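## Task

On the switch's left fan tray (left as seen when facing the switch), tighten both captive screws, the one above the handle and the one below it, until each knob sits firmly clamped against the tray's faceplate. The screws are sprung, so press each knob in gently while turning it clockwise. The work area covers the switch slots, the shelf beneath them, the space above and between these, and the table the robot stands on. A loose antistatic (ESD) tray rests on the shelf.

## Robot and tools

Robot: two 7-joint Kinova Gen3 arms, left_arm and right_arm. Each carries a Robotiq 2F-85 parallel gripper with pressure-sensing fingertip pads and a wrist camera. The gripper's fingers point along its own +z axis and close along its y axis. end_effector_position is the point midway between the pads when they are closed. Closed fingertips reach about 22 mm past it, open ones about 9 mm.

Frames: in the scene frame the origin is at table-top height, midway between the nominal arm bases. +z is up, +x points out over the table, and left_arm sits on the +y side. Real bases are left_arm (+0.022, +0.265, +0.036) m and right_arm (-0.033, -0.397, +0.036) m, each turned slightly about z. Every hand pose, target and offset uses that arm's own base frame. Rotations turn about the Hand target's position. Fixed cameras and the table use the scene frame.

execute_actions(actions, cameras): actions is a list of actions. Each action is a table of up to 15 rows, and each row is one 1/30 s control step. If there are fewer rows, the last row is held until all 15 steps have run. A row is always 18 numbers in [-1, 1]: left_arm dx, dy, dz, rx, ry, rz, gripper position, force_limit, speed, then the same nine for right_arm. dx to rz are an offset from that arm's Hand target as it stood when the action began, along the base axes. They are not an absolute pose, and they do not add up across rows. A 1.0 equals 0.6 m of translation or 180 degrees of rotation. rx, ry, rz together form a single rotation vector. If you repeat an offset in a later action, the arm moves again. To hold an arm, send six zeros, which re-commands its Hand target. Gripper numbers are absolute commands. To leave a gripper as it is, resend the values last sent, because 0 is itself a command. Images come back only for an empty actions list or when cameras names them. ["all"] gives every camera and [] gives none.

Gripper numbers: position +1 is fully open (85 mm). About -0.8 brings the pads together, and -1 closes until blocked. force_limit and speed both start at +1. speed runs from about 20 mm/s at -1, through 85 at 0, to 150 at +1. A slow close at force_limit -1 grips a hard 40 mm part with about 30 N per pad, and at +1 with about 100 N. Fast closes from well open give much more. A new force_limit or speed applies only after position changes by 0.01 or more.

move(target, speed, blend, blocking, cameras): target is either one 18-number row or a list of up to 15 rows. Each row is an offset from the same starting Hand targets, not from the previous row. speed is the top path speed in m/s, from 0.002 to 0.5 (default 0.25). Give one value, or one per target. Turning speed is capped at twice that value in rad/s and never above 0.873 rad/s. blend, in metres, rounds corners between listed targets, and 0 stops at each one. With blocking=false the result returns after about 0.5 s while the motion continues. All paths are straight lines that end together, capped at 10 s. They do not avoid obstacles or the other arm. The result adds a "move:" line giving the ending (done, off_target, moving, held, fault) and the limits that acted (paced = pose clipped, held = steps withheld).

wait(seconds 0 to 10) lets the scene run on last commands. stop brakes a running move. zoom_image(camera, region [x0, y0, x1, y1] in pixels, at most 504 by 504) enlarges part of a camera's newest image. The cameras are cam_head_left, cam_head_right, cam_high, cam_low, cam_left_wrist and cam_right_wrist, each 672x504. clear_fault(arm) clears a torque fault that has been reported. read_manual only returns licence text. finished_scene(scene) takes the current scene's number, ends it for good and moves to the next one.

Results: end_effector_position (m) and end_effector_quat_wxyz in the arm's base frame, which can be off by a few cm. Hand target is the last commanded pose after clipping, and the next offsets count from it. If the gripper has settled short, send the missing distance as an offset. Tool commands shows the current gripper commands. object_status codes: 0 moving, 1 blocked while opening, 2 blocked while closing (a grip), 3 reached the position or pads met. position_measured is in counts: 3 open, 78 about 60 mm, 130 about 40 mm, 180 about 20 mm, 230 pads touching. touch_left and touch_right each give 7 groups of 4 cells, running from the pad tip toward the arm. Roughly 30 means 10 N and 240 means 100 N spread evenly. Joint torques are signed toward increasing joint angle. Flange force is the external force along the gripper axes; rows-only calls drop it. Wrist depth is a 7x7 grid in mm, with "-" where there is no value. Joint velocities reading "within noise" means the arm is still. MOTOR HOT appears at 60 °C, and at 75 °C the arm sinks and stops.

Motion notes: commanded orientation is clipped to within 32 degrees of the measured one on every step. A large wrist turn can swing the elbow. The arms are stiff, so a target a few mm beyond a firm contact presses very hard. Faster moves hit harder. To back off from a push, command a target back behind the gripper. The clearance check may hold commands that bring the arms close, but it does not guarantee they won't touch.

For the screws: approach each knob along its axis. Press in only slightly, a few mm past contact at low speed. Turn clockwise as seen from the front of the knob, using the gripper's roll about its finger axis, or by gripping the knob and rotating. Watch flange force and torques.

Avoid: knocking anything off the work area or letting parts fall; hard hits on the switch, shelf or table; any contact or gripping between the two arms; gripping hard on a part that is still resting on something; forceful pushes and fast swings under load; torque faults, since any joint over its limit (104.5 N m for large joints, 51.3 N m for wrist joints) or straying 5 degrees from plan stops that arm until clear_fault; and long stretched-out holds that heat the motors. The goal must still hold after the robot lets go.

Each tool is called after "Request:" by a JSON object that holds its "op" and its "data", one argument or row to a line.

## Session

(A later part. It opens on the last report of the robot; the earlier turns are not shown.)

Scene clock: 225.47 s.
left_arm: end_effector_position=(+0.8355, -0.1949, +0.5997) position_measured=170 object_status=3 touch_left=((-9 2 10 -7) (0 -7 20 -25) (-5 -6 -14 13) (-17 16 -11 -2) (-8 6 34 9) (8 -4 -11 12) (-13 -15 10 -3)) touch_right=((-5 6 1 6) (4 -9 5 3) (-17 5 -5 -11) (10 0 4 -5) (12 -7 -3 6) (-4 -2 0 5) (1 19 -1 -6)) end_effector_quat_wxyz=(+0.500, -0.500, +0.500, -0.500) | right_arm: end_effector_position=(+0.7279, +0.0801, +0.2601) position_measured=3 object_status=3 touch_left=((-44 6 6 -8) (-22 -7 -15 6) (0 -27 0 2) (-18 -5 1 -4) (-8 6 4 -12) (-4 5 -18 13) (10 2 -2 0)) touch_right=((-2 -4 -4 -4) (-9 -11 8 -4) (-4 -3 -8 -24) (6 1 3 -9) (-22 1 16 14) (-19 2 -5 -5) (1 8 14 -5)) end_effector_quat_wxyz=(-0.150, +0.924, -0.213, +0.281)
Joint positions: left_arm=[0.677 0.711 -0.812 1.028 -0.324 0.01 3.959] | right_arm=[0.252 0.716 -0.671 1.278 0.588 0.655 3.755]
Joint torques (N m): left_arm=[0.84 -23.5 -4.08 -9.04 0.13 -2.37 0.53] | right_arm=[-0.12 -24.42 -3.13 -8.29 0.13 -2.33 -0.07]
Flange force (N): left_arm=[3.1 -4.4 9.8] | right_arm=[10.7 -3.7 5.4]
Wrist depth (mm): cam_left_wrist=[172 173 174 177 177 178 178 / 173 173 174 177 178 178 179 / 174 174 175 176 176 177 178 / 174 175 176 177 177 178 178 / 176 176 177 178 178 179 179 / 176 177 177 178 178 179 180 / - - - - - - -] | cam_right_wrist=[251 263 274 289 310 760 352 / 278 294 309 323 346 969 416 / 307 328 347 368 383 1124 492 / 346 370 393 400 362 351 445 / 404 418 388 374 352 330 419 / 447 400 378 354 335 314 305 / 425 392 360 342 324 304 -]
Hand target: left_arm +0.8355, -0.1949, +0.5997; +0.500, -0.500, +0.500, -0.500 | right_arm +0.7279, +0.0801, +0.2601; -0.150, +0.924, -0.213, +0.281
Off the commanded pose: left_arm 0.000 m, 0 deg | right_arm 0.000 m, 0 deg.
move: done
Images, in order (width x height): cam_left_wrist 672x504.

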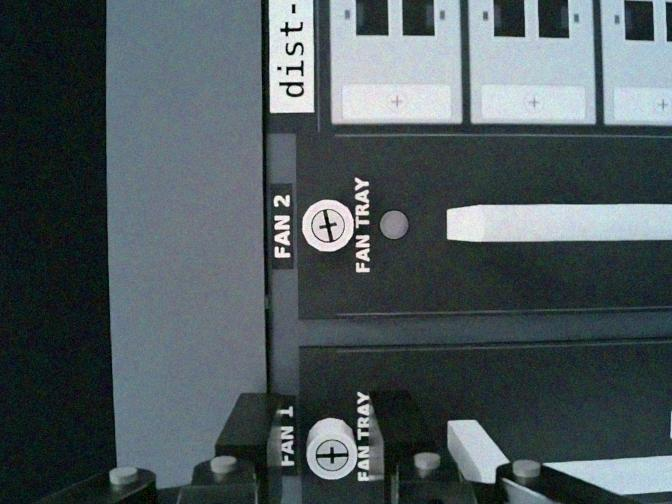

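Request:
{"op": "move", "data": {
  "target": [
    [0, 0.0007, -0.003, 0, 0, 0, -0.325, -1, -1, 0, 0, 0, 0, 0, 0, 1, 1, 1],
    [0, 0.0007, -0.003, 0, 0, 0, -1, -1, -1, 0, 0, 0, 0, 0, 0, 1, 1, 1]
  ],
  "speed": 0.05
}}

Request:
{"op": "move", "data": {
  "target": [
    [0.0003, -0.0004, 0.0004, 0.48, 0, 0, -1, -1, -1, 0, 0, 0, 0, 0, 0, 1, 1, 1],
    [0.0006, -0.0008, 0.0008, 0.93, 0, 0, -1, -1, -1, 0, 0, 0, 0, 0, 0, 1, 1, 1]
  ],
  "speed": 0.4,
  "blend": 0.001
}}

Request:
{"op": "move", "data": {
  "target": [
    [0.0003, -0.0004, 0.0004, 0.48, 0, 0, -1, -1, -1, 0, 0, 0, 0, 0, 0, 1, 1, 1],
    [0.0006, -0.0007, 0.0008, 0.92, 0, 0, -1, -1, -1, 0, 0, 0, 0, 0, 0, 1, 1, 1]
  ],
  "speed": 0.4,
  "blend": 0.001,
  "cameras": ["cam_left_wrist"]
}}

Request:
{"op": "zoom_image", "data": {
  "camera": "cam_left_wrist",
  "region": [200, 340, 450, 504]
}}

Scene clock: 228.10 s.
left_arm: end_effector_position=(+0.8355, -0.1945, +0.5979) position_measured=199 object_status=0 touch_left=((69 379 480 89) (37 264 252 9) (2 22 49 11) (-3 -7 0 -2) (-9 8 -15 -7) (17 11 -11 -1) (24 -1 16 15)) touch_right=((55 392 223 59) (35 247 230 42) (11 43 32 -6) (1 2 -6 -10) (9 11 7 2) (4 6 9 15) (-6 -2 -7 -11)) end_effector_quat_wxyz=(+0.500, -0.500, +0.500, -0.500) | right_arm: end_effector_position=(+0.7279, +0.0801, +0.2601) position_measured=3 object_status=3 touch_left=((12 -8 10 6) (0 -5 17 -20) (12 -12 4 -14) (6 4 2 3) (-12 8 4 -15) (4 -4 -6 -24) (6 0 18 -22)) touch_right=((2 -6 3 -9) (3 12 -4 -3) (3 -7 15 20) (-5 -9 18 -4) (-4 15 7 0) (0 -8 7 3) (-1 8 -9 -1)) end_effector_quat_wxyz=(-0.150, +0.924, -0.213, +0.281)
Joint positions: left_arm=[0.68 0.713 -0.817 1.033 -0.322 0.004 3.961] | right_arm=[0.252 0.716 -0.671 1.278 0.588 0.655 3.755]
Joint torques (N m): left_arm=[0.53 -22.24 -3.84 -8.89 0.16 -2.36 0.54] | right_arm=[-0.07 -24.51 -3.16 -8.31 0.08 -2.32 -0.08]
Flange force (N): left_arm=[2.6 -4.7 6.3] | right_arm=[10.7 -3.8 5.7]
Wrist depth (mm): cam_left_wrist=[172 173 174 177 177 178 178 / 173 174 174 177 178 178 179 / 174 174 175 176 176 177 178 / 175 175 176 177 177 178 178 / 175 176 177 178 178 179 179 / 176 177 177 178 178 179 180 / - - - - - - -] | cam_right_wrist=[251 263 274 289 310 759 352 / 277 293 309 325 346 969 417 / 308 327 346 368 384 1131 491 / 348 370 394 399 363 351 447 / 403 419 389 374 353 331 420 / 447 401 380 355 336 314 305 / 425 390 361 342 324 304 -]
Hand target: left_arm +0.8355, -0.1945, +0.5979; +0.500, -0.500, +0.500, -0.500 | right_arm +0.7279, +0.0801, +0.2601; -0.150, +0.924, -0.213, +0.281
Off the commanded pose: left_arm 0.000 m, 0 deg | right_arm 0.000 m, 0 deg.
move: done

Scene clock: 232.90 s.
left_arm: end_effector_position=(+0.8358, -0.1950, +0.5984) position_measured=199 object_status=2 touch_left=((75 349 418 76) (16 266 276 35) (0 3 59 -20) (-8 -5 -10 9) (-5 3 6 -1) (12 11 13 1) (-7 -18 -17 -10)) touch_right=((47 422 228 56) (27 251 240 42) (5 39 26 1) (3 -4 -12 0) (8 9 -8 7) (7 6 -3 -6) (-3 -13 6 2)) end_effector_quat_wxyz=(+0.552, +0.442, +0.552, +0.442) | right_arm: end_effector_position=(+0.7279, +0.0801, +0.2601) position_measured=3 object_status=3 touch_left=((9 13 11 -10) (-16 12 -9 18) (6 1 -2 6) (-2 6 -8 -15) (-12 7 -15 -14) (2 -21 6 -31) (-16 8 12 -16)) touch_right=((-7 1 -1 1) (13 6 -2 -4) (-4 5 -1 -4) (-1 9 4 -4) (-11 1 24 31) (-6 -2 11 2) (-17 -2 -1 17)) end_effector_quat_wxyz=(-0.150, +0.924, -0.213, +0.281)
Joint positions: left_arm=[0.729 0.753 -0.963 1.025 -1.724 -0.068 2.542] | right_arm=[0.252 0.716 -0.671 1.278 0.588 0.655 3.755]
Joint torques (N m): left_arm=[2.51 -18.96 -2.55 -6.38 0.11 0.17 0.4] | right_arm=[-0.08 -24.45 -3.12 -8.23 0.12 -2.32 -0.11]
Flange force (N): left_arm=no reading | right_arm=[11.1 -3.9 5.6]
Wrist depth (mm): cam_left_wrist=[623 531 477 436 388 354 330 / 1122 921 760 652 565 497 444 / 1159 1165 1163 1141 1038 852 670 / 176 176 177 886 1180 1178 1151 / 176 177 177 178 178 179 889 / 176 177 177 178 178 179 180 / - - - - - - -] | cam_right_wrist=[251 263 274 289 309 760 353 / 278 293 309 323 346 962 417 / 308 327 347 368 384 1128 491 / 346 369 392 399 362 350 446 / 405 417 388 374 353 331 420 / 446 401 380 355 335 314 305 / 425 392 361 341 323 304 -]
Hand target: left_arm +0.8358, -0.1950, +0.5984; +0.552, +0.442, +0.552, +0.442 | right_arm +0.7279, +0.0801, +0.2601; -0.150, +0.924, -0.213, +0.281
Off the commanded pose: left_arm 0.000 m, 0 deg | right_arm 0.000 m, 0 deg.
move: done; blend cut to 0 m at target 1

Scene clock: 236.93 s.
left_arm: end_effector_position=(+0.8362, -0.1954, +0.5989) position_measured=199 object_status=2 touch_left=((61 398 495 89) (42 269 277 20) (9 27 77 -12) (10 11 -25 9) (15 -6 -4 -1) (-27 6 -3 -24) (-48 -15 -4 15)) touch_right=((50 373 212 52) (23 239 232 36) (-1 33 35 5) (10 2 5 -5) (5 -1 -3 -9) (1 -6 -7 6) (11 4 -6 1)) end_effector_quat_wxyz=(-0.370, +0.603, -0.369, +0.603) | right_arm: end_effector_position=(+0.7279, +0.0801, +0.2601) position_measured=3 object_status=3 touch_left=((-13 9 -6 13) (-10 7 -1 -16) (22 8 -2 16) (2 7 13 12) (20 29 16 -12) (15 3 -20 -7) (-16 4 20 7)) touch_right=((-10 -8 6 -1) (-6 7 0 -6) (6 -7 -7 26) (8 5 15 11) (-15 -4 -5 12) (-10 13 -7 14) (4 2 -11 9)) end_effector_quat_wxyz=(-0.150, +0.924, -0.213, +0.281)
Joint positions: left_arm=[0.682 0.717 -0.823 1.026 -3.096 -0.01 0.928] | right_arm=[0.252 0.716 -0.671 1.278 0.588 0.655 3.755]
Joint torques (N m): left_arm=[1.57 -20.62 -2.93 -7.91 0.15 2.07 0.51] | right_arm=[-0.09 -24.42 -3.19 -8.25 0.12 -2.31 -0.13]
Flange force (N): left_arm=[4.0 -5.5 7.4] | right_arm=[10.9 -3.8 5.6]
Wrist depth (mm): cam_left_wrist=[171 172 173 173 174 177 177 / 172 173 173 174 177 177 178 / 173 174 174 175 176 178 179 / 174 174 175 176 176 177 177 / 175 175 176 179 177 177 - / 176 176 176 177 178 178 179 / - - - - - - -] | cam_right_wrist=[252 263 274 289 310 761 353 / 278 294 309 324 346 965 417 / 308 327 347 368 383 1128 493 / 346 369 393 399 363 352 446 / 405 416 388 373 353 331 419 / 447 401 379 355 335 314 305 / 426 391 361 341 324 303 -]
Hand target: left_arm +0.8362, -0.1954, +0.5989; -0.370, +0.603, -0.369, +0.603 | right_arm +0.7279, +0.0801, +0.2601; -0.150, +0.924, -0.213, +0.281
Off the commanded pose: left_arm 0.000 m, 0 deg | right_arm 0.000 m, 0 deg.
move: done
Images, in order (width x height): cam_left_wrist 672x504.

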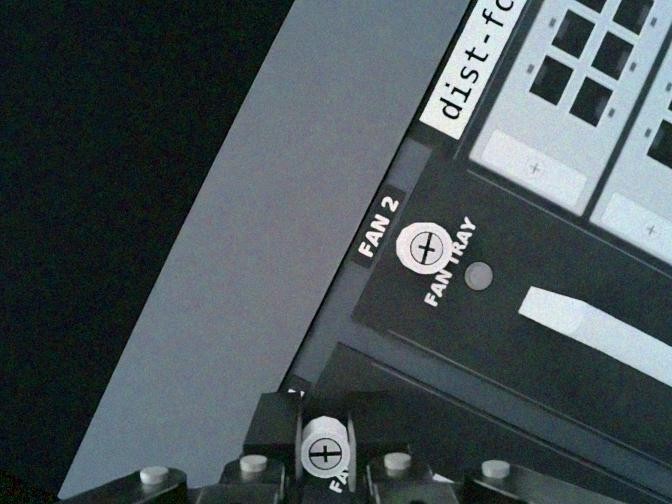

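Scaled by 2.016.

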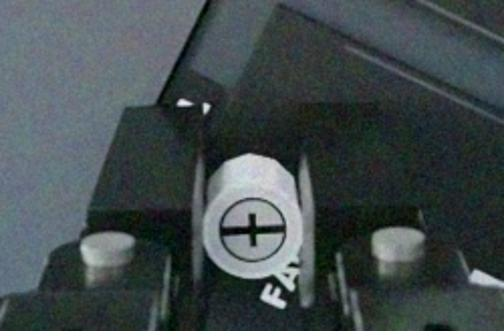

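Request:
{"op": "move", "data": {
  "target": [
    [0.00025, 0.0003, -0.0003, 0.45, 0, 0, -1, -1, -1, 0, 0, 0, 0, 0, 0, 1, 1, 1],
    [0.0005, 0.0006, -0.0006, 0.88, 0, 0, -1, -1, -1, 0, 0, 0, 0, 0, 0, 1, 1, 1]
  ],
  "speed": 0.4,
  "blend": 0.001,
  "cameras": ["cam_left_wrist"]
}}

Request:
{"op": "zoom_image", "data": {
  "camera": "cam_left_wrist",
  "region": [200, 340, 450, 504]
}}

Scene clock: 241.67 s.
left_arm: end_effector_position=(+0.8364, -0.1951, +0.5985) position_measured=199 object_status=2 touch_left=((37 390 464 70) (42 276 259 30) (4 -11 42 17) (-5 -2 -8 -1) (-3 -5 -2 -9) (-12 -2 -1 -15) (10 -2 -12 -17)) touch_right=((47 392 221 45) (8 244 221 41) (9 47 33 -5) (18 9 2 -4) (2 10 8 3) (5 -2 14 1) (-9 -1 -11 2)) end_effector_quat_wxyz=(+0.662, +0.250, +0.661, +0.250) | right_arm: end_effector_position=(+0.7279, +0.0801, +0.2601) position_measured=3 object_status=3 touch_left=((-12 -4 -10 7) (9 -7 -10 15) (-8 15 -11 2) (4 1 17 -17) (0 -19 2 -27) (0 -10 -7 4) (-15 19 6 11)) touch_right=((4 -3 8 -4) (11 2 0 1) (8 -2 8 -3) (-9 1 8 1) (0 1 4 9) (-2 7 0 11) (1 11 -17 14)) end_effector_quat_wxyz=(-0.150, +0.924, -0.213, +0.281)
Joint positions: left_arm=[0.664 0.706 -0.779 1.029 -4.488 -0.018 -0.474] | right_arm=[0.252 0.716 -0.671 1.278 0.588 0.655 3.755]
Joint torques (N m): left_arm=[-0.66 -22.59 -4.43 -7.13 0 -1.54 0.46] | right_arm=[-0.01 -24.45 -3.1 -8.25 0.13 -2.34 -0.09]
Flange force (N): left_arm=no reading | right_arm=[11.0 -4.0 5.6]
Wrist depth (mm): cam_left_wrist=[173 174 805 653 444 332 276 / 174 174 175 811 563 391 305 / - 174 176 176 746 488 355 / - 175 176 177 730 658 432 / 175 - 176 177 178 812 551 / 175 176 176 177 178 179 738 / - - - - - 179 879] | cam_right_wrist=[251 263 274 290 309 760 353 / 277 293 309 324 345 972 416 / 308 328 347 368 384 1122 490 / 347 371 393 400 363 351 445 / 404 419 388 374 353 331 418 / 446 400 378 354 336 313 305 / 424 392 362 342 324 304 -]
Hand target: left_arm +0.8365, -0.1951, +0.5985; +0.661, +0.250, +0.661, +0.250 | right_arm +0.7279, +0.0801, +0.2601; -0.150, +0.924, -0.213, +0.281
Off the commanded pose: left_arm 0.000 m, 0 deg | right_arm 0.000 m, 0 deg.
move: done
Images, in order (width x height): cam_left_wrist 672x504.

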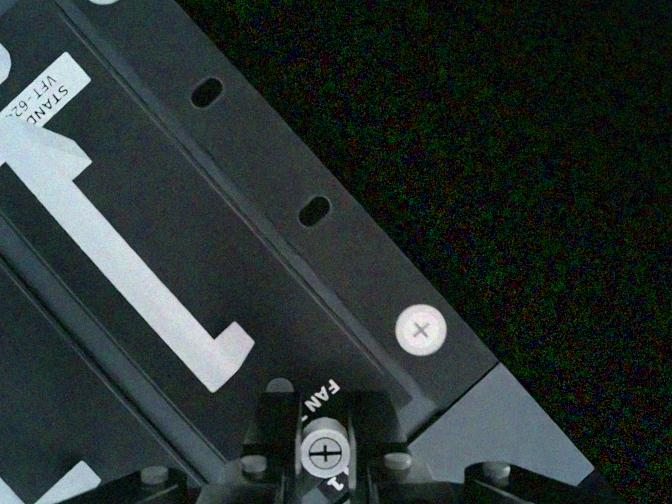

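Scaled by 2.016.

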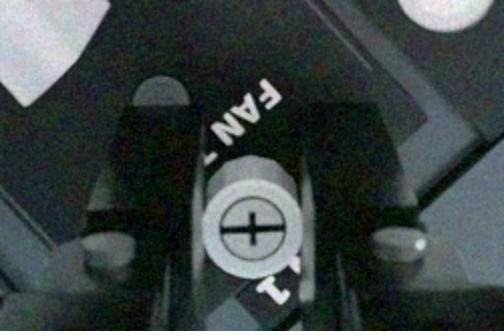

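Request:
{"op": "move", "data": {
  "target": [
    [0.00022, 0, 0, 0.4, 0, 0, -1, -1, -1, 0, 0, 0, 0, 0, 0, 1, 1, 1],
    [0.00045, 0, 0, 0.8, 0, 0, -1, -1, -1, 0, 0, 0, 0, 0, 0, 1, 1, 1]
  ],
  "speed": 0.4,
  "blend": 0.001,
  "cameras": ["cam_left_wrist"]
}}

Request:
{"op": "zoom_image", "data": {
  "camera": "cam_left_wrist",
  "region": [200, 340, 450, 504]
}}

Scene clock: 245.60 s.
left_arm: end_effector_position=(+0.8367, -0.1951, +0.5985) position_measured=199 object_status=2 touch_left=((87 409 490 81) (35 287 296 41) (1 27 56 12) (-16 7 0 4) (-9 31 -6 -1) (-7 39 3 20) (-6 4 -10 8)) touch_right=((59 384 216 58) (19 226 217 32) (-11 41 19 -8) (2 3 3 -7) (11 0 -5 -1) (-3 10 -12 2) (-4 1 -4 -13)) end_effector_quat_wxyz=(-0.034, +0.706, -0.033, +0.706) | right_arm: end_effector_position=(+0.7279, +0.0801, +0.2601) position_measured=3 object_status=3 touch_left=((12 -7 24 -13) (20 13 6 0) (14 -21 11 -7) (-9 -13 13 12) (-5 -7 -9 -7) (11 -4 5 6) (-26 4 3 -3)) touch_right=((-13 -6 -5 -5) (0 1 9 1) (12 -5 6 12) (-9 -10 12 -1) (-14 -4 5 11) (-2 3 1 -15) (-1 6 -2 6)) end_effector_quat_wxyz=(-0.150, +0.924, -0.213, +0.281)
Joint positions: left_arm=[0.683 0.72 -0.834 1.025 -5.637 0.012 -1.801] | right_arm=[0.252 0.716 -0.671 1.278 0.588 0.655 3.755]
Joint torques (N m): left_arm=[0.59 -23.82 -4.42 -11.72 0.09 -4.58 0.45] | right_arm=[-0.13 -24.38 -3.14 -8.26 0.12 -2.37 -0.12]
Flange force (N): left_arm=[3.0 2.3 1.6] | right_arm=[11.0 -3.7 5.4]
Wrist depth (mm): cam_left_wrist=[409 173 174 174 174 174 174 / 416 174 174 174 175 175 175 / 408 174 175 175 175 175 176 / 398 175 175 175 176 176 176 / 404 176 176 176 176 176 177 / 394 176 176 177 179 177 179 / 388 - - - - - -] | cam_right_wrist=[251 263 274 289 309 762 354 / 277 293 309 324 345 967 416 / 308 328 347 367 385 1124 493 / 348 371 393 399 362 350 445 / 405 417 387 374 353 331 419 / 446 401 379 356 335 314 305 / 426 392 361 340 324 303 -]
Hand target: left_arm +0.8367, -0.1951, +0.5985; -0.034, +0.706, -0.033, +0.706 | right_arm +0.7279, +0.0801, +0.2601; -0.150, +0.924, -0.213, +0.281
Off the commanded pose: left_arm 0.000 m, 0 deg | right_arm 0.000 m, 0 deg.
move: done
Images, in order (width x height): cam_left_wrist 672x504.

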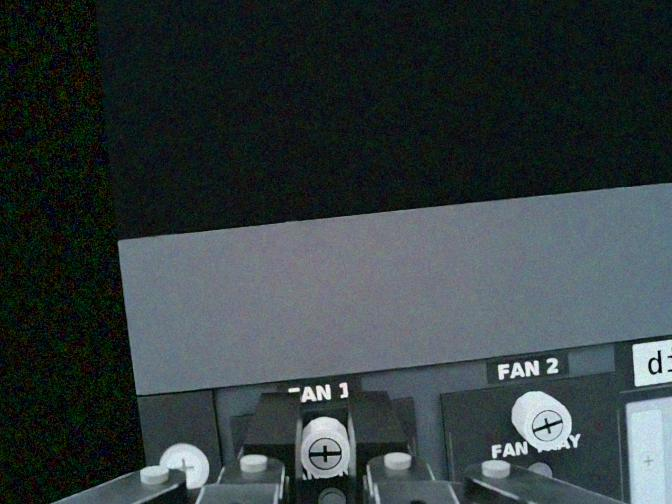

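Scaled by 2.016.

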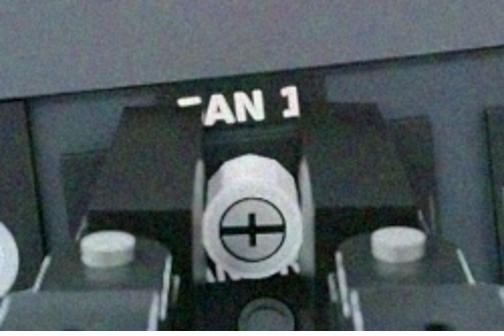

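Request:
{"op": "move", "data": {
  "target": [
    [0, 0, 0, 0, 0, 0, -0.325, -1, -1, 0, 0, 0, 0, 0, 0, 1, 1, 1],
    [-0.001, 0, 0, -0.45, 0, 0, -0.325, -1, -1, 0, 0, 0, 0, 0, 0, 1, 1, 1],
    [-0.001, 0, 0, -0.9, 0, 0, -0.325, -1, -1, 0, 0, 0, 0, 0, 0, 1, 1, 1]
  ],
  "speed": 0.45,
  "blend": [0, 0.001, 0],
  "cameras": ["cam_left_wrist"]
}}

Request:
{"op": "move", "data": {
  "target": [
    [0, 0, 0, -0.45, 0, 0, -0.325, -1, -1, 0, 0, 0, 0, 0, 0, 1, 1, 1],
    [0, 0, 0, -0.9, 0, 0, -0.325, -1, -1, 0, 0, 0, 0, 0, 0, 1, 1, 1]
  ],
  "speed": 0.45,
  "blend": [0.001, 0],
  "cameras": ["cam_left_wrist"]
}}

Request:
{"op": "move", "data": {
  "target": [
    [0, 0, 0, -0.45, 0, 0, -0.325, -1, -1, 0, 0, 0, 0, 0, 0, 1, 1, 1],
    [0, 0, 0, -0.9, 0, 0, -0.325, -1, -1, 0, 0, 0, 0, 0, 0, 1, 1, 1]
  ],
  "speed": 0.45,
  "blend": [0.001, 0],
  "cameras": ["cam_left_wrist"]
}}

Request:
{"op": "move", "data": {
  "target": [
    [0, 0, 0, -0.45, 0, 0, -0.325, -1, -1, 0, 0, 0, 0, 0, 0, 1, 1, 1],
    [0, 0, 0, -0.9, 0, 0, -0.325, -1, -1, 0, 0, 0, 0, 0, 0, 1, 1, 1]
  ],
  "speed": 0.45,
  "blend": [0.001, 0],
  "cameras": ["cam_left_wrist"]
}}

Scene clock: 251.30 s.
left_arm: end_effector_position=(+0.8362, -0.1951, +0.5986) position_measured=170 object_status=3 touch_left=((20 -7 18 -6) (-6 -22 12 -4) (6 -15 -10 34) (12 2 -3 16) (11 5 13 14) (-5 8 -10 -13) (-11 -1 -5 -11)) touch_right=((-3 1 14 6) (8 6 -5 14) (-4 -1 -5 -2) (6 -5 9 -5) (18 -1 0 4) (4 4 13 10) (0 7 1 -7)) end_effector_quat_wxyz=(+0.692, +0.144, +0.693, +0.143) | right_arm: end_effector_position=(+0.7279, +0.0801, +0.2601) position_measured=3 object_status=3 touch_left=((-17 1 5 -5) (-4 -5 12 0) (2 -3 -2 14) (-10 14 -12 2) (-1 16 17 -15) (19 -8 19 7) (11 3 29 -5)) touch_right=((-9 -8 -22 2) (3 13 4 -15) (3 -2 -16 12) (-8 8 6 -7) (-7 -22 6 16) (13 -19 -3 3) (-2 -4 -22 -9)) end_effector_quat_wxyz=(-0.150, +0.924, -0.213, +0.281)
Joint positions: left_arm=[0.664 0.705 -0.777 1.028 -4.335 -0.02 -0.314] | right_arm=[0.252 0.716 -0.671 1.278 0.588 0.655 3.755]
Joint torques (N m): left_arm=[0.86 -23.49 -3.99 -9.1 0 -0.51 0.47] | right_arm=[-0.04 -24.44 -3.12 -8.25 0.14 -2.36 -0.11]
Flange force (N): left_arm=no reading | right_arm=[11.1 -4.0 5.6]
Wrist depth (mm): cam_left_wrist=[173 173 175 176 521 375 293 / 175 - 175 176 580 426 310 / 174 174 176 177 177 479 343 / 174 175 176 177 178 538 371 / 174 175 - 177 178 585 426 / 175 176 177 177 179 179 475 / - - - - - - 551] | cam_right_wrist=[251 263 274 290 309 760 354 / 278 294 309 324 345 965 416 / 308 328 346 367 385 1130 492 / 347 370 393 399 362 351 444 / 404 417 388 373 353 331 419 / 447 400 379 355 336 314 304 / 424 392 360 342 324 304 -]
Hand target: left_arm +0.8361, -0.1951, +0.5985; +0.692, +0.144, +0.692, +0.143 | right_arm +0.7279, +0.0801, +0.2601; -0.150, +0.924, -0.213, +0.281
Off the commanded pose: left_arm 0.000 m, 0 deg | right_arm 0.000 m, 0 deg.
move: done
Images, in order (width x height): cam_left_wrist 672x504.

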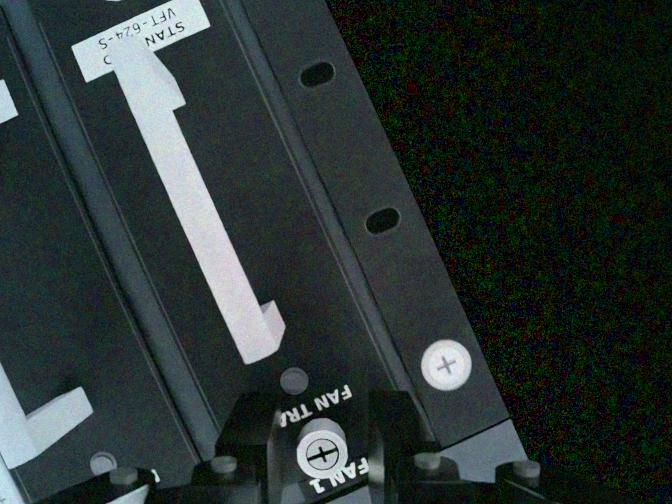

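Scene clock: 254.97 s.
left_arm: end_effector_position=(+0.8361, -0.1951, +0.5985) position_measured=170 object_status=3 touch_left=((-7 -14 -9 1) (11 -2 -12 6) (10 -11 18 8) (41 20 -11 -33) (-4 3 -15 -21) (-10 1 9 -9) (20 -3 2 -14)) touch_right=((1 -5 4 -11) (3 -6 -3 10) (-9 3 -3 -2) (2 -3 3 -5) (14 16 0 -3) (-4 2 -2 0) (-4 -2 -3 -7)) end_effector_quat_wxyz=(-0.250, +0.661, -0.250, +0.661) | right_arm: end_effector_position=(+0.7279, +0.0801, +0.2601) position_measured=3 object_status=3 touch_left=((-20 7 -14 -2) (-22 -10 2 5) (-13 18 -3 -2) (-3 -2 10 -21) (-3 7 -8 -26) (-19 -2 -10 5) (-3 1 -10 2)) touch_right=((10 -20 1 9) (-9 9 -4 5) (0 -3 14 17) (-6 -23 4 2) (-1 -4 8 5) (-1 4 -13 9) (12 4 -18 0)) end_effector_quat_wxyz=(-0.150, +0.924, -0.213, +0.281)
Joint positions: left_arm=[0.683 0.718 -0.826 1.027 -2.928 -0.009 1.139] | right_arm=[0.252 0.716 -0.671 1.278 0.588 0.655 3.755]
Joint torques (N m): left_arm=[0.89 -23.42 -4.23 -8.86 0.11 2.8 0.47] | right_arm=[-0.08 -24.4 -3.14 -8.19 0.09 -2.29 -0.12]
Flange force (N): left_arm=[5.2 -0.9 10.1] | right_arm=[11.0 -3.9 5.6]
Wrist depth (mm): cam_left_wrist=[172 172 173 173 174 174 174 / 173 173 173 174 174 175 177 / 174 174 174 175 175 178 178 / 174 175 175 176 176 177 179 / 175 175 176 176 177 177 178 / 176 176 177 177 179 178 - / 369 - - - - - -] | cam_right_wrist=[251 263 274 289 309 759 353 / 278 294 309 323 345 971 416 / 308 328 347 367 383 1120 491 / 348 370 392 399 363 351 446 / 404 418 387 374 352 331 420 / 446 400 379 354 335 315 304 / 424 390 361 341 324 303 -]
Hand target: left_arm +0.8361, -0.1951, +0.5986; -0.250, +0.661, -0.250, +0.661 | right_arm +0.7279, +0.0801, +0.2601; -0.150, +0.924, -0.213, +0.281
Off the commanded pose: left_arm 0.000 m, 0 deg | right_arm 0.000 m, 0 deg.
move: done
Images, in order (width x height): cam_left_wrist 672x504.

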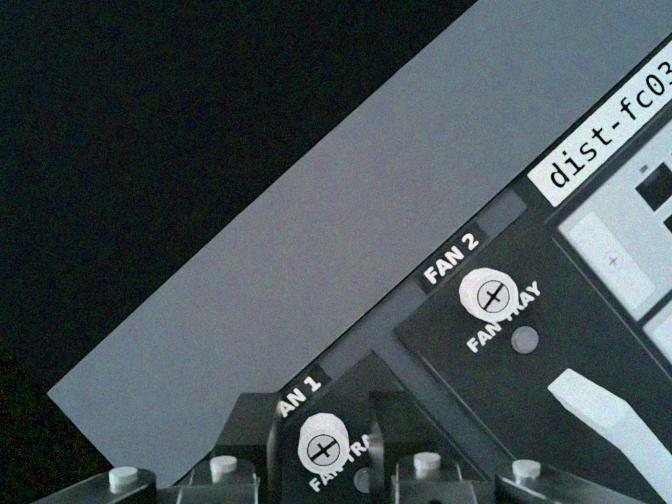

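Scene clock: 258.80 s.
left_arm: end_effector_position=(+0.8361, -0.1950, +0.5985) position_measured=170 object_status=3 touch_left=((-11 -20 10 -26) (4 2 -2 8) (20 9 12 8) (-8 10 11 8) (2 -10 3 -17) (12 24 -9 -25) (5 3 -7 1)) touch_right=((-7 -7 9 4) (2 -2 -1 13) (-11 0 6 -9) (17 1 -4 -8) (8 4 -9 7) (-4 -6 -6 -2) (-3 1 -4 -2)) end_effector_quat_wxyz=(+0.614, +0.351, +0.614, +0.350) | right_arm: end_effector_position=(+0.7279, +0.0801, +0.2601) position_measured=3 object_status=3 touch_left=((-2 -4 10 19) (-11 -19 19 17) (-9 -2 24 -5) (-2 -19 -15 21) (35 0 -16 -28) (0 -10 -13 6) (7 -23 4 13)) touch_right=((-8 14 -10 8) (2 4 8 -2) (-6 12 -8 7) (-20 9 5 7) (-2 8 0 8) (-19 2 8 -12) (-11 7 -10 4)) end_effector_quat_wxyz=(-0.150, +0.924, -0.213, +0.281)
Joint positions: left_arm=[0.62 0.681 -0.664 1.03 -1.549 0.068 2.483] | right_arm=[0.252 0.716 -0.671 1.278 0.588 0.655 3.755]
Joint torques (N m): left_arm=[0.83 -23.55 -3.35 -9.51 -0.16 0.94 0.4] | right_arm=[-0.07 -24.41 -3.17 -8.26 0.1 -2.34 -0.08]
Flange force (N): left_arm=no reading | right_arm=[10.8 -3.9 5.6]
Wrist depth (mm): cam_left_wrist=[1151 1126 675 500 394 321 282 / 174 1131 1128 745 536 410 332 / 175 175 176 1141 829 563 439 / 175 176 176 177 1184 951 642 / - 176 177 177 178 1180 1066 / 178 - 177 177 178 179 180 / - - - - - - -] | cam_right_wrist=[251 262 274 289 310 762 353 / 278 293 309 324 345 964 416 / 308 328 347 367 385 1128 492 / 347 371 393 400 363 350 447 / 403 417 388 373 353 331 419 / 447 400 379 356 336 314 304 / 425 391 360 341 323 304 -]
Hand target: left_arm +0.8361, -0.1950, +0.5985; +0.614, +0.351, +0.614, +0.350 | right_arm +0.7279, +0.0801, +0.2601; -0.150, +0.924, -0.213, +0.281
Off the commanded pose: left_arm 0.000 m, 0 deg | right_arm 0.000 m, 0 deg.
move: done
Images, in order (width x height): cam_left_wrist 672x504.

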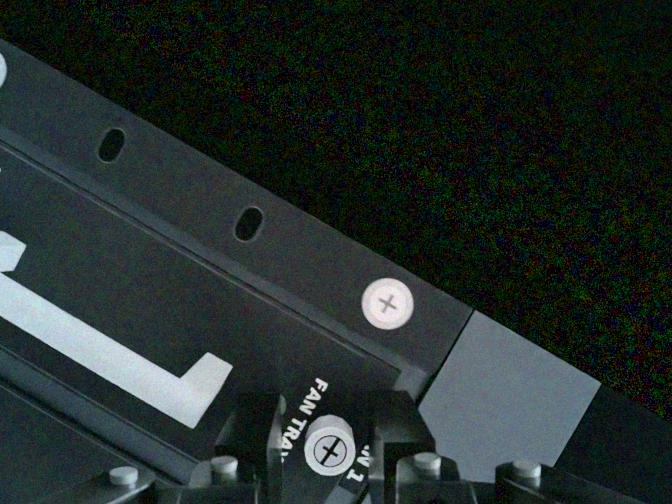

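Scene clock: 262.47 s.
left_arm: end_effector_position=(+0.8361, -0.1951, +0.5985) position_measured=170 object_status=3 touch_left=((22 11 3 -7) (1 -15 -1 22) (-18 5 21 7) (5 12 4 7) (6 -11 4 3) (-3 7 0 7) (-17 -3 -6 -6)) touch_right=((-3 0 7 -1) (-9 8 -2 14) (-1 2 8 -10) (-9 8 -12 -22) (9 -4 -9 -2) (4 0 -5 0) (3 -1 2 -3)) end_effector_quat_wxyz=(-0.442, +0.552, -0.442, +0.552) | right_arm: end_effector_position=(+0.7279, +0.0801, +0.2601) position_measured=3 object_status=3 touch_left=((-29 -5 -17 -1) (-5 5 -2 6) (-7 -13 4 -1) (19 18 16 -1) (-14 15 -5 -20) (-4 2 9 21) (-7 -8 8 0)) touch_right=((-19 -7 -2 5) (-2 2 16 0) (18 -18 -8 -3) (-13 -6 11 9) (-15 4 2 -2) (4 2 -3 16) (8 5 10 -5)) end_effector_quat_wxyz=(-0.150, +0.924, -0.213, +0.281)
Joint positions: left_arm=[0.678 0.714 -0.816 1.028 -0.211 0.008 4.07] | right_arm=[0.252 0.716 -0.671 1.278 0.588 0.655 3.755]
Joint torques (N m): left_arm=[0.81 -23.53 -4.13 -9 0.12 -2.58 0.52] | right_arm=[-0.04 -24.49 -3.2 -8.29 0.08 -2.36 -0.12]
Flange force (N): left_arm=[4.1 -3.7 9.9] | right_arm=[10.8 -3.9 5.8]
Wrist depth (mm): cam_left_wrist=[172 172 173 174 176 177 177 / 173 173 173 176 177 178 178 / 173 174 174 175 175 176 179 / 174 174 175 177 176 177 177 / 175 175 176 179 177 178 178 / 176 176 176 177 178 179 179 / - - - - - - -] | cam_right_wrist=[251 263 274 289 310 758 354 / 278 294 308 324 345 964 416 / 308 328 347 368 384 1130 490 / 347 371 392 400 363 351 446 / 404 418 388 374 352 331 419 / 446 401 379 355 335 313 304 / 424 391 361 341 324 304 -]
Hand target: left_arm +0.8361, -0.1951, +0.5985; -0.442, +0.552, -0.442, +0.552 | right_arm +0.7279, +0.0801, +0.2601; -0.150, +0.924, -0.213, +0.281
Off the commanded pose: left_arm 0.000 m, 0 deg | right_arm 0.000 m, 0 deg.
move: done
Images, in order (width x height): cam_left_wrist 672x504.

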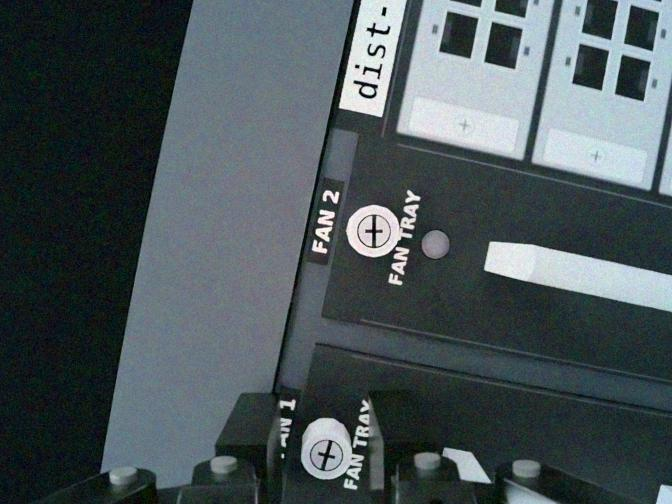

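Request:
{"op": "move", "data": {
  "target": [
    [0, 0, 0, -0.45, 0, 0, -0.325, -1, -1, 0, 0, 0, 0, 0, 0, 1, 1, 1],
    [0, 0, 0, -0.45, 0, 0, -1, -1, -1, 0, 0, 0, 0, 0, 0, 1, 1, 1]
  ],
  "speed": 0.45,
  "cameras": ["cam_left_wrist"]
}}

Request:
{"op": "zoom_image", "data": {
  "camera": "cam_left_wrist",
  "region": [200, 340, 450, 504]
}}

Scene clock: 265.93 s.
left_arm: end_effector_position=(+0.8361, -0.1951, +0.5985) position_measured=199 object_status=0 touch_left=((61 426 471 76) (40 307 270 28) (6 31 34 20) (36 -2 15 -15) (10 -2 -4 -9) (8 -4 14 2) (-1 1 -1 8)) touch_right=((57 485 168 39) (34 217 123 14) (-3 29 23 -9) (5 2 9 2) (23 -2 -9 0) (-3 5 -3 -8) (-3 10 0 -3)) end_effector_quat_wxyz=(+0.022, +0.707, +0.022, +0.707) | right_arm: end_effector_position=(+0.7279, +0.0801, +0.2601) position_measured=3 object_status=3 touch_left=((-5 -4 -1 3) (3 -26 -4 -15) (-5 1 -7 -8) (-5 7 5 25) (29 -10 -5 3) (4 15 -21 1) (4 3 9 -11)) touch_right=((1 1 4 6) (-1 0 23 -2) (1 -13 -1 -5) (1 12 -3 -4) (-4 2 0 24) (-6 -4 4 14) (-14 0 -7 6)) end_effector_quat_wxyz=(-0.150, +0.924, -0.213, +0.281)
Joint positions: left_arm=[0.683 0.718 -0.83 1.027 0.496 0.009 4.785] | right_arm=[0.252 0.716 -0.671 1.278 0.588 0.655 3.755]
Joint torques (N m): left_arm=[0.48 -22.76 -4.17 -9.06 0.15 -3.35 0.46] | right_arm=[-0.03 -24.46 -3.14 -8.23 0.12 -2.35 -0.16]
Flange force (N): left_arm=[5.5 3.9 7.8] | right_arm=[11.2 -4.0 5.7]
Wrist depth (mm): cam_left_wrist=[384 174 175 175 175 175 175 / 412 175 175 175 175 176 176 / 418 175 175 176 176 176 177 / 399 176 176 176 177 177 177 / 408 176 177 177 177 177 178 / 412 177 177 177 180 178 178 / 417 - - - - - -] | cam_right_wrist=[252 264 274 290 309 759 353 / 277 294 309 324 346 971 417 / 308 327 347 368 383 1131 490 / 348 370 392 399 362 351 446 / 404 418 387 374 353 332 420 / 448 400 379 354 336 313 305 / 426 390 360 341 324 304 -]
Hand target: left_arm +0.8361, -0.1951, +0.5985; +0.022, +0.707, +0.022, +0.707 | right_arm +0.7279, +0.0801, +0.2601; -0.150, +0.924, -0.213, +0.281
Off the commanded pose: left_arm 0.000 m, 0 deg | right_arm 0.000 m, 0 deg.
move: done
Images, in order (width x height): cam_left_wrist 672x504.

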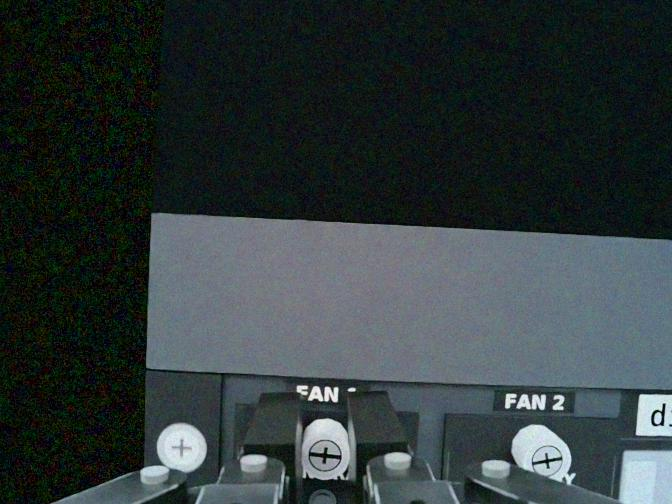

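Scaled by 2.016.

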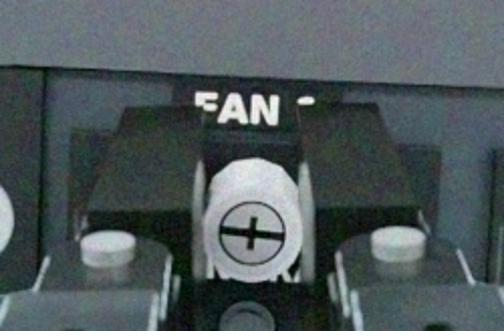

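Request:
{"op": "move", "data": {
  "target": [
    [0.00026, 0, 0, 0.45, 0, 0, -1, -1, -1, 0, 0, 0, 0, 0, 0, 1, 1, 1],
    [0.00052, 0, 0, 0.9, 0, 0, -1, -1, -1, 0, 0, 0, 0, 0, 0, 1, 1, 1]
  ],
  "speed": 0.43,
  "blend": [0.001, 0]
}}

Request:
{"op": "move", "data": {
  "target": [
    [0.00026, 0, 0, 0.45, 0, 0, -1, -1, -1, 0, 0, 0, 0, 0, 0, 1, 1, 1],
    [0.00052, 0, 0, 0.9, 0, 0, -1, -1, -1, 0, 0, 0, 0, 0, 0, 1, 1, 1]
  ],
  "speed": 0.43,
  "blend": [0.001, 0],
  "cameras": ["cam_left_wrist"]
}}

Request:
{"op": "zoom_image", "data": {
  "camera": "cam_left_wrist",
  "region": [200, 340, 450, 504]
}}

Scene clock: 270.27 s.
left_arm: end_effector_position=(+0.8365, -0.1950, +0.5985) position_measured=199 object_status=2 touch_left=((87 404 422 54) (41 285 245 17) (19 36 31 9) (1 18 25 -9) (1 9 2 -14) (5 4 15 -9) (-18 -18 14 0)) touch_right=((71 507 202 33) (31 244 159 28) (-2 33 16 11) (0 1 7 -14) (11 8 -5 2) (7 8 -5 -1) (-9 -2 -6 -3)) end_effector_quat_wxyz=(+0.695, -0.132, +0.695, -0.133) | right_arm: end_effector_position=(+0.7279, +0.0801, +0.2601) position_measured=3 object_status=3 touch_left=((11 8 3 7) (-18 8 0 -3) (6 26 17 4) (-11 23 -18 19) (16 -7 14 -6) (-13 4 24 -3) (13 5 25 7)) touch_right=((6 -17 -12 -8) (0 -3 1 4) (-11 0 5 11) (11 -1 6 -1) (-13 10 9 16) (1 -8 6 -2) (-14 0 -2 -2)) end_effector_quat_wxyz=(-0.150, +0.924, -0.213, +0.281)
Joint positions: left_arm=[0.669 0.71 -0.794 1.026 -0.92 0.013 3.35] | right_arm=[0.252 0.716 -0.671 1.278 0.588 0.655 3.755]
Joint torques (N m): left_arm=[1.57 -22.81 -3.44 -12.07 0.01 -2.03 0.43] | right_arm=[-0.03 -24.46 -3.2 -8.22 0.08 -2.26 -0.08]
Flange force (N): left_arm=no reading | right_arm=[10.7 -4.0 5.9]
Wrist depth (mm): cam_left_wrist=[174 174 174 174 175 176 177 / 175 175 174 175 175 177 177 / 175 173 175 176 176 177 178 / 175 174 175 176 - 178 388 / 174 175 176 176 178 178 383 / 176 176 176 177 178 178 372 / - - - - - - 364] | cam_right_wrist=[251 263 274 290 309 759 353 / 278 293 309 325 346 964 416 / 308 328 348 368 383 1124 492 / 347 370 393 400 363 351 446 / 404 418 387 374 353 332 418 / 446 401 380 355 336 314 305 / 424 391 361 341 324 303 -]
Hand target: left_arm +0.8365, -0.1950, +0.5985; +0.695, -0.132, +0.695, -0.133 | right_arm +0.7279, +0.0801, +0.2601; -0.150, +0.924, -0.213, +0.281
Off the commanded pose: left_arm 0.000 m, 0 deg | right_arm 0.000 m, 0 deg.
move: done

Scene clock: 274.17 s.
left_arm: end_effector_position=(+0.8368, -0.1950, +0.5986) position_measured=199 object_status=2 touch_left=((66 410 433 81) (38 299 234 18) (12 37 53 14) (-15 -22 10 27) (-9 16 13 -17) (1 19 10 2) (-5 12 16 -1)) touch_right=((68 480 185 32) (19 208 130 19) (-4 35 12 -3) (4 -4 5 0) (11 7 -8 -3) (-9 -7 10 -5) (-6 7 0 3)) end_effector_quat_wxyz=(+0.239, +0.665, +0.240, +0.665) | right_arm: end_effector_position=(+0.7279, +0.0801, +0.2601) position_measured=3 object_status=3 touch_left=((18 -10 -17 2) (-14 -24 5 -13) (-2 -24 -17 6) (5 12 -13 -2) (-4 7 2 -21) (4 35 -6 6) (2 -1 11 6)) touch_right=((1 -4 6 -12) (-5 -9 12 1) (6 2 6 -4) (-13 15 -7 -7) (4 -1 1 2) (-6 6 6 0) (3 -5 -3 -10)) end_effector_quat_wxyz=(-0.150, +0.924, -0.213, +0.281)
Joint positions: left_arm=[0.691 0.726 -0.855 1.022 -2.208 -0.02 1.853] | right_arm=[0.252 0.716 -0.671 1.278 0.588 0.655 3.755]
Joint torques (N m): left_arm=[3.97 -17.97 -1.02 -5.38 0.02 -0.14 0.41] | right_arm=[-0.06 -24.45 -3.18 -8.26 0.09 -2.32 -0.07]
Flange force (N): left_arm=no reading | right_arm=[10.8 -3.9 5.7]
Wrist depth (mm): cam_left_wrist=[288 360 493 740 175 175 175 / 316 432 656 175 175 176 176 / 376 522 779 176 176 176 176 / 457 708 176 176 176 176 177 / 574 763 176 176 177 177 177 / 753 176 176 177 177 177 178 / 836 - - - - - -] | cam_right_wrist=[251 263 274 290 310 759 353 / 277 293 308 325 345 964 416 / 308 328 346 368 384 1128 490 / 348 371 391 399 362 350 446 / 404 417 388 374 355 330 420 / 447 400 380 355 336 313 305 / 424 391 361 341 325 304 -]
Hand target: left_arm +0.8368, -0.1950, +0.5985; +0.239, +0.665, +0.240, +0.665 | right_arm +0.7279, +0.0801, +0.2601; -0.150, +0.924, -0.213, +0.281
Off the commanded pose: left_arm 0.000 m, 0 deg | right_arm 0.000 m, 0 deg.
move: done
Images, in order (width x height): cam_left_wrist 672x504.

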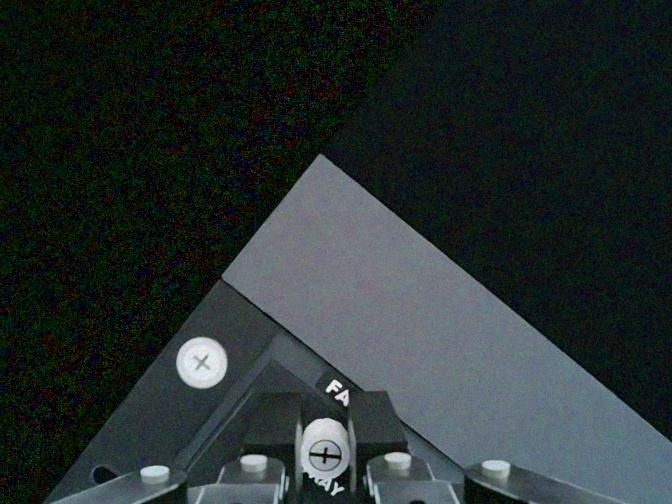

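Scaled by 2.016.

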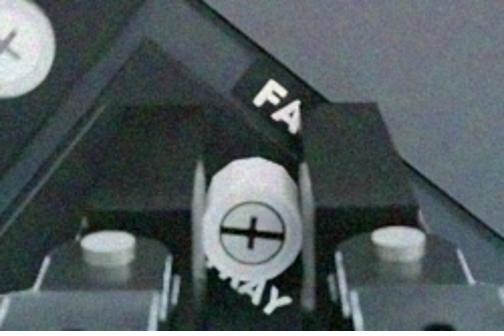

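Request:
{"op": "move", "data": {
  "target": [
    [0.0004, 0, 0, 0.45, 0, 0, -1, -1, -1, 0, 0, 0, 0, 0, 0, 1, 1, 1],
    [0.0007, 0, 0, 0.9, 0, 0, -1, -1, -1, 0, 0, 0, 0, 0, 0, 1, 1, 1]
  ],
  "speed": 0.43,
  "blend": [0.001, 0],
  "cameras": ["cam_left_wrist"]
}}

Request:
{"op": "zoom_image", "data": {
  "camera": "cam_left_wrist",
  "region": [200, 340, 450, 504]
}}

Scene clock: 278.30 s.
left_arm: end_effector_position=(+0.8372, -0.1950, +0.5985) position_measured=199 object_status=2 touch_left=((88 486 510 97) (20 315 245 14) (0 16 51 2) (2 -13 8 -25) (-3 11 5 6) (0 -6 -7 -18) (-9 24 13 16)) touch_right=((58 439 145 29) (25 210 121 20) (-4 30 21 4) (6 9 -10 -4) (9 13 0 -14) (5 -4 -1 0) (-10 0 -2 -3)) end_effector_quat_wxyz=(+0.620, -0.340, +0.620, -0.341) | right_arm: end_effector_position=(+0.7279, +0.0801, +0.2601) position_measured=3 object_status=3 touch_left=((-6 5 5 -27) (-28 5 -14 2) (-10 -2 4 -13) (-1 21 18 36) (-6 -1 -12 4) (3 -11 1 -35) (2 -10 -3 23)) touch_right=((-11 4 -5 -8) (16 21 0 -4) (6 -6 11 16) (-4 -15 6 -1) (0 18 9 5) (0 10 -3 9) (-7 5 -4 5)) end_effector_quat_wxyz=(-0.150, +0.924, -0.213, +0.281)
Joint positions: left_arm=[0.674 0.715 -0.808 1.024 -3.617 -0.01 0.404] | right_arm=[0.252 0.716 -0.671 1.278 0.588 0.655 3.755]
Joint torques (N m): left_arm=[-2.58 -22.17 -5.32 -5.02 0.12 -0.67 0.53] | right_arm=[-0.04 -24.46 -3.13 -8.25 0.19 -2.32 -0.07]
Flange force (N): left_arm=[2.2 -9.7 12.9] | right_arm=[10.9 -3.9 5.6]
Wrist depth (mm): cam_left_wrist=[173 174 175 175 174 174 175 / 174 174 175 174 - 175 176 / 172 175 173 - 175 177 177 / 173 173 174 175 176 177 177 / 173 174 175 176 176 177 - / 174 175 176 176 177 179 179 / - - - - - - -] | cam_right_wrist=[251 263 274 289 309 759 353 / 278 293 309 324 345 961 418 / 308 327 346 368 383 1130 492 / 348 370 393 398 363 351 446 / 404 418 388 374 352 331 420 / 446 401 379 355 336 313 304 / 423 391 361 341 324 303 -]
Hand target: left_arm +0.8372, -0.1950, +0.5985; +0.620, -0.340, +0.620, -0.341 | right_arm +0.7279, +0.0801, +0.2601; -0.150, +0.924, -0.213, +0.281
Off the commanded pose: left_arm 0.000 m, 0 deg | right_arm 0.000 m, 0 deg.
move: done
Images, in order (width x height): cam_left_wrist 672x504.

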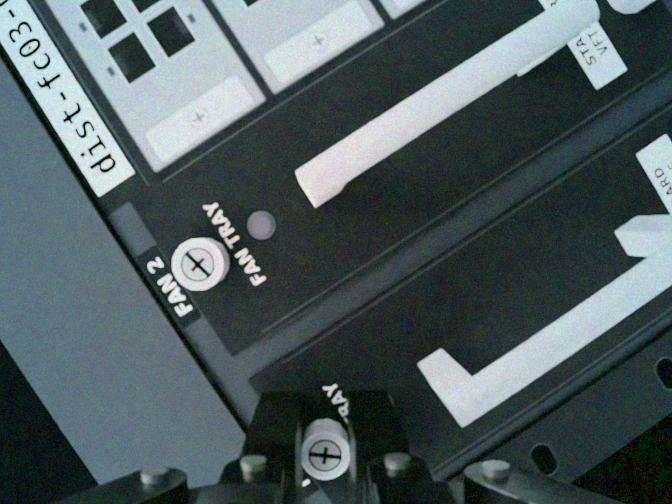

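Scaled by 2.016.

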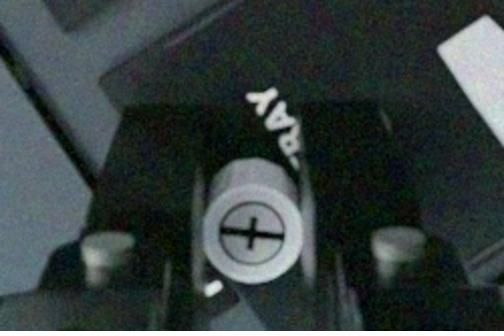

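Request:
{"op": "move", "data": {
  "target": [
    [0.0003, 0, 0, 0.45, 0, 0, -1, -1, -1, 0, 0, 0, 0, 0, 0, 1, 1, 1],
    [0.0005, 0, 0, 0.9, 0, 0, -1, -1, -1, 0, 0, 0, 0, 0, 0, 1, 1, 1]
  ],
  "speed": 0.43,
  "blend": [0.001, 0],
  "cameras": ["cam_left_wrist"]
}}

Request:
{"op": "zoom_image", "data": {
  "camera": "cam_left_wrist",
  "region": [200, 340, 450, 504]
}}

Scene clock: 282.50 s.
left_arm: end_effector_position=(+0.8375, -0.1951, +0.5986) position_measured=199 object_status=2 touch_left=((60 508 511 69) (39 344 270 41) (8 21 39 11) (-9 -23 -1 7) (-3 7 20 4) (2 -20 9 10) (-1 -7 20 14)) touch_right=((72 443 146 28) (33 218 121 15) (-9 43 10 -1) (14 -2 6 2) (14 2 -13 6) (-5 -1 -13 -1) (-4 5 0 -7)) end_effector_quat_wxyz=(+0.433, +0.559, +0.434, +0.559) | right_arm: end_effector_position=(+0.7279, +0.0801, +0.2601) position_measured=3 object_status=3 touch_left=((-11 -6 15 8) (10 1 0 -10) (11 0 14 6) (7 15 -7 -2) (2 0 -8 -29) (15 -21 -12 -15) (23 14 -2 17)) touch_right=((-4 -22 15 4) (-4 1 -2 4) (-3 12 9 16) (5 6 -10 -1) (-8 2 4 11) (-1 8 8 -1) (-3 -3 -15 1)) end_effector_quat_wxyz=(-0.150, +0.924, -0.213, +0.281)
Joint positions: left_arm=[0.72 0.752 -0.948 1.018 -4.944 0.063 -1.001] | right_arm=[0.252 0.716 -0.671 1.278 0.588 0.655 3.755]
Joint torques (N m): left_arm=[1.42 -22.18 -4.15 -13.52 0.23 -2.73 0.39] | right_arm=[-0.03 -24.51 -3.19 -8.15 0.09 -2.36 -0.1]
Flange force (N): left_arm=no reading | right_arm=[11.4 -4.3 5.9]
Wrist depth (mm): cam_left_wrist=[317 348 395 444 508 595 744 / 421 479 571 705 840 1139 1034 / 627 797 1092 1161 1174 1169 886 / 1130 1169 1167 879 176 177 177 / 879 175 175 176 176 177 177 / 175 175 176 176 177 177 177 / - - - - - - -] | cam_right_wrist=[251 263 274 289 309 765 354 / 278 293 308 324 345 967 416 / 307 327 346 367 383 1122 492 / 347 371 393 400 363 351 446 / 404 418 387 374 353 331 419 / 446 401 379 355 336 313 305 / 426 392 361 342 324 304 -]
Hand target: left_arm +0.8375, -0.1950, +0.5985; +0.433, +0.559, +0.433, +0.559 | right_arm +0.7279, +0.0801, +0.2601; -0.150, +0.924, -0.213, +0.281
Off the commanded pose: left_arm 0.000 m, 0 deg | right_arm 0.000 m, 0 deg.
move: done
Images, in order (width x height): cam_left_wrist 672x504.

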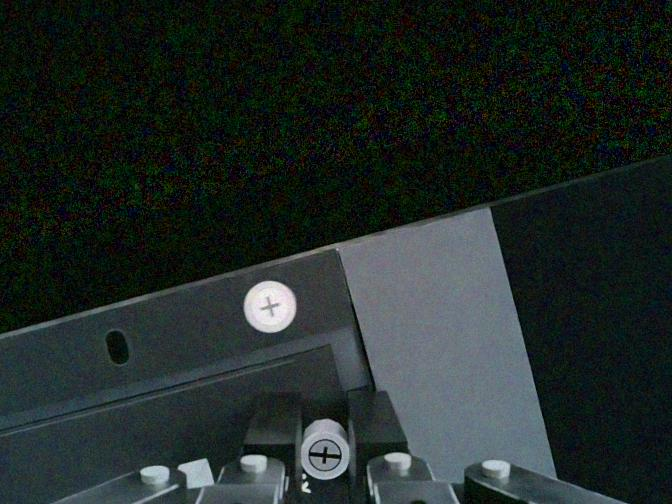

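Scaled by 2.016.

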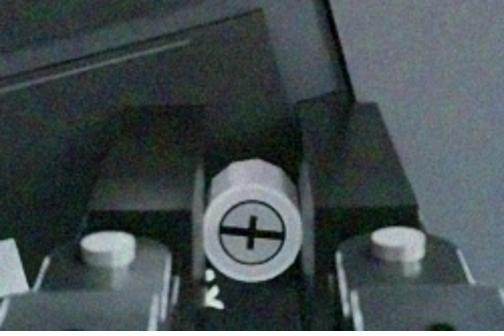

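Request:
{"op": "move", "data": {
  "target": [
    [0.0002, 0, 0, 0.35, 0, 0, -1, -1, -1, 0, 0, 0, 0, 0, 0, 1, 1, 1],
    [0.0003, 0, 0, 0.68, 0, 0, -1, -1, -1, 0, 0, 0, 0, 0, 0, 1, 1, 1]
  ],
  "speed": 0.43,
  "blend": [0.001, 0],
  "cameras": ["cam_left_wrist"]
}}

Request:
{"op": "zoom_image", "data": {
  "camera": "cam_left_wrist",
  "region": [200, 340, 450, 504]
}}

Scene clock: 285.73 s.
left_arm: end_effector_position=(+0.8377, -0.1951, +0.5985) position_measured=199 object_status=2 touch_left=((65 451 430 49) (54 379 262 32) (-1 21 35 -11) (16 -2 -20 -11) (-14 18 -13 -11) (24 8 -3 -5) (-12 8 -16 3)) touch_right=((45 431 191 44) (22 213 168 34) (2 26 17 -6) (11 4 3 0) (13 9 0 16) (10 3 -6 0) (20 -3 -14 0)) end_effector_quat_wxyz=(-0.281, +0.649, -0.281, +0.649) | right_arm: end_effector_position=(+0.7279, +0.0801, +0.2601) position_measured=3 object_status=3 touch_left=((8 3 -3 13) (0 -21 -24 5) (-25 -12 -32 -10) (-27 16 -4 -4) (13 24 -5 -28) (5 -12 12 18) (-11 15 23 -2)) touch_right=((10 -1 -30 -6) (11 18 0 -3) (10 13 -6 1) (13 3 8 19) (-17 -2 -1 7) (-17 16 -12 7) (-8 1 1 6)) end_effector_quat_wxyz=(-0.150, +0.924, -0.213, +0.281)
Joint positions: left_arm=[0.678 0.72 -0.824 1.021 -5.966 0.011 -2.201] | right_arm=[0.252 0.716 -0.671 1.278 0.588 0.655 3.755]
Joint torques (N m): left_arm=[1.05 -23.01 -4.17 -8.98 -0.21 -3.24 0.17] | right_arm=[-0.03 -24.46 -3.23 -8.16 0.09 -2.33 -0.12]
Flange force (N): left_arm=[6.2 -2.0 10.0] | right_arm=[11.2 -4.2 5.9]
Wrist depth (mm): cam_left_wrist=[171 172 172 172 173 173 173 / 172 172 172 173 173 174 176 / 172 173 173 174 174 177 177 / 173 174 174 174 175 175 178 / 174 174 175 175 176 176 176 / 175 175 175 176 176 176 - / - - - - - - -] | cam_right_wrist=[252 264 274 290 310 763 353 / 277 294 309 323 345 965 417 / 308 328 346 367 385 1128 492 / 347 371 392 399 362 351 445 / 404 418 388 373 354 331 420 / 447 400 380 355 336 313 304 / 424 390 361 341 325 304 -]
Hand target: left_arm +0.8377, -0.1951, +0.5985; -0.281, +0.649, -0.281, +0.649 | right_arm +0.7279, +0.0801, +0.2601; -0.150, +0.924, -0.213, +0.281
Off the commanded pose: left_arm 0.000 m, 0 deg | right_arm 0.000 m, 0 deg.
move: done
Images, in order (width x height): cam_left_wrist 672x504.

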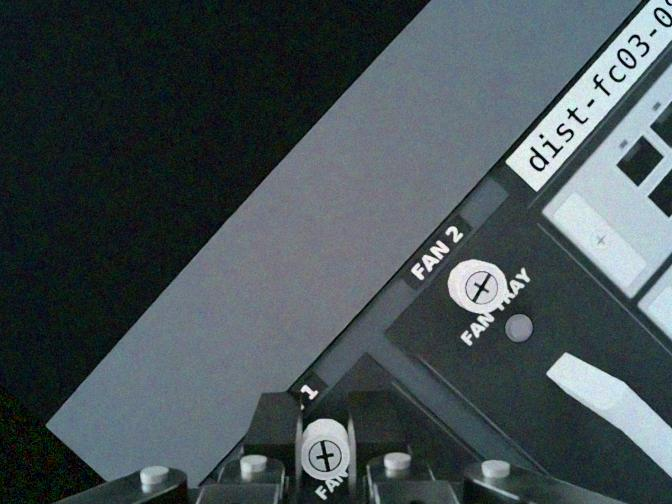

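Scaled by 2.016.

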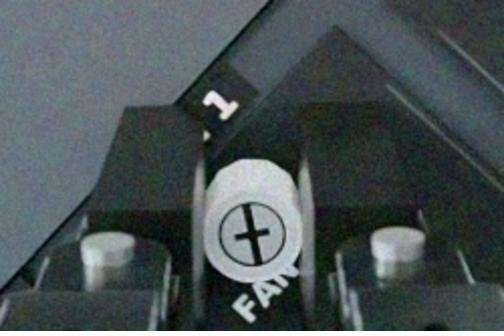

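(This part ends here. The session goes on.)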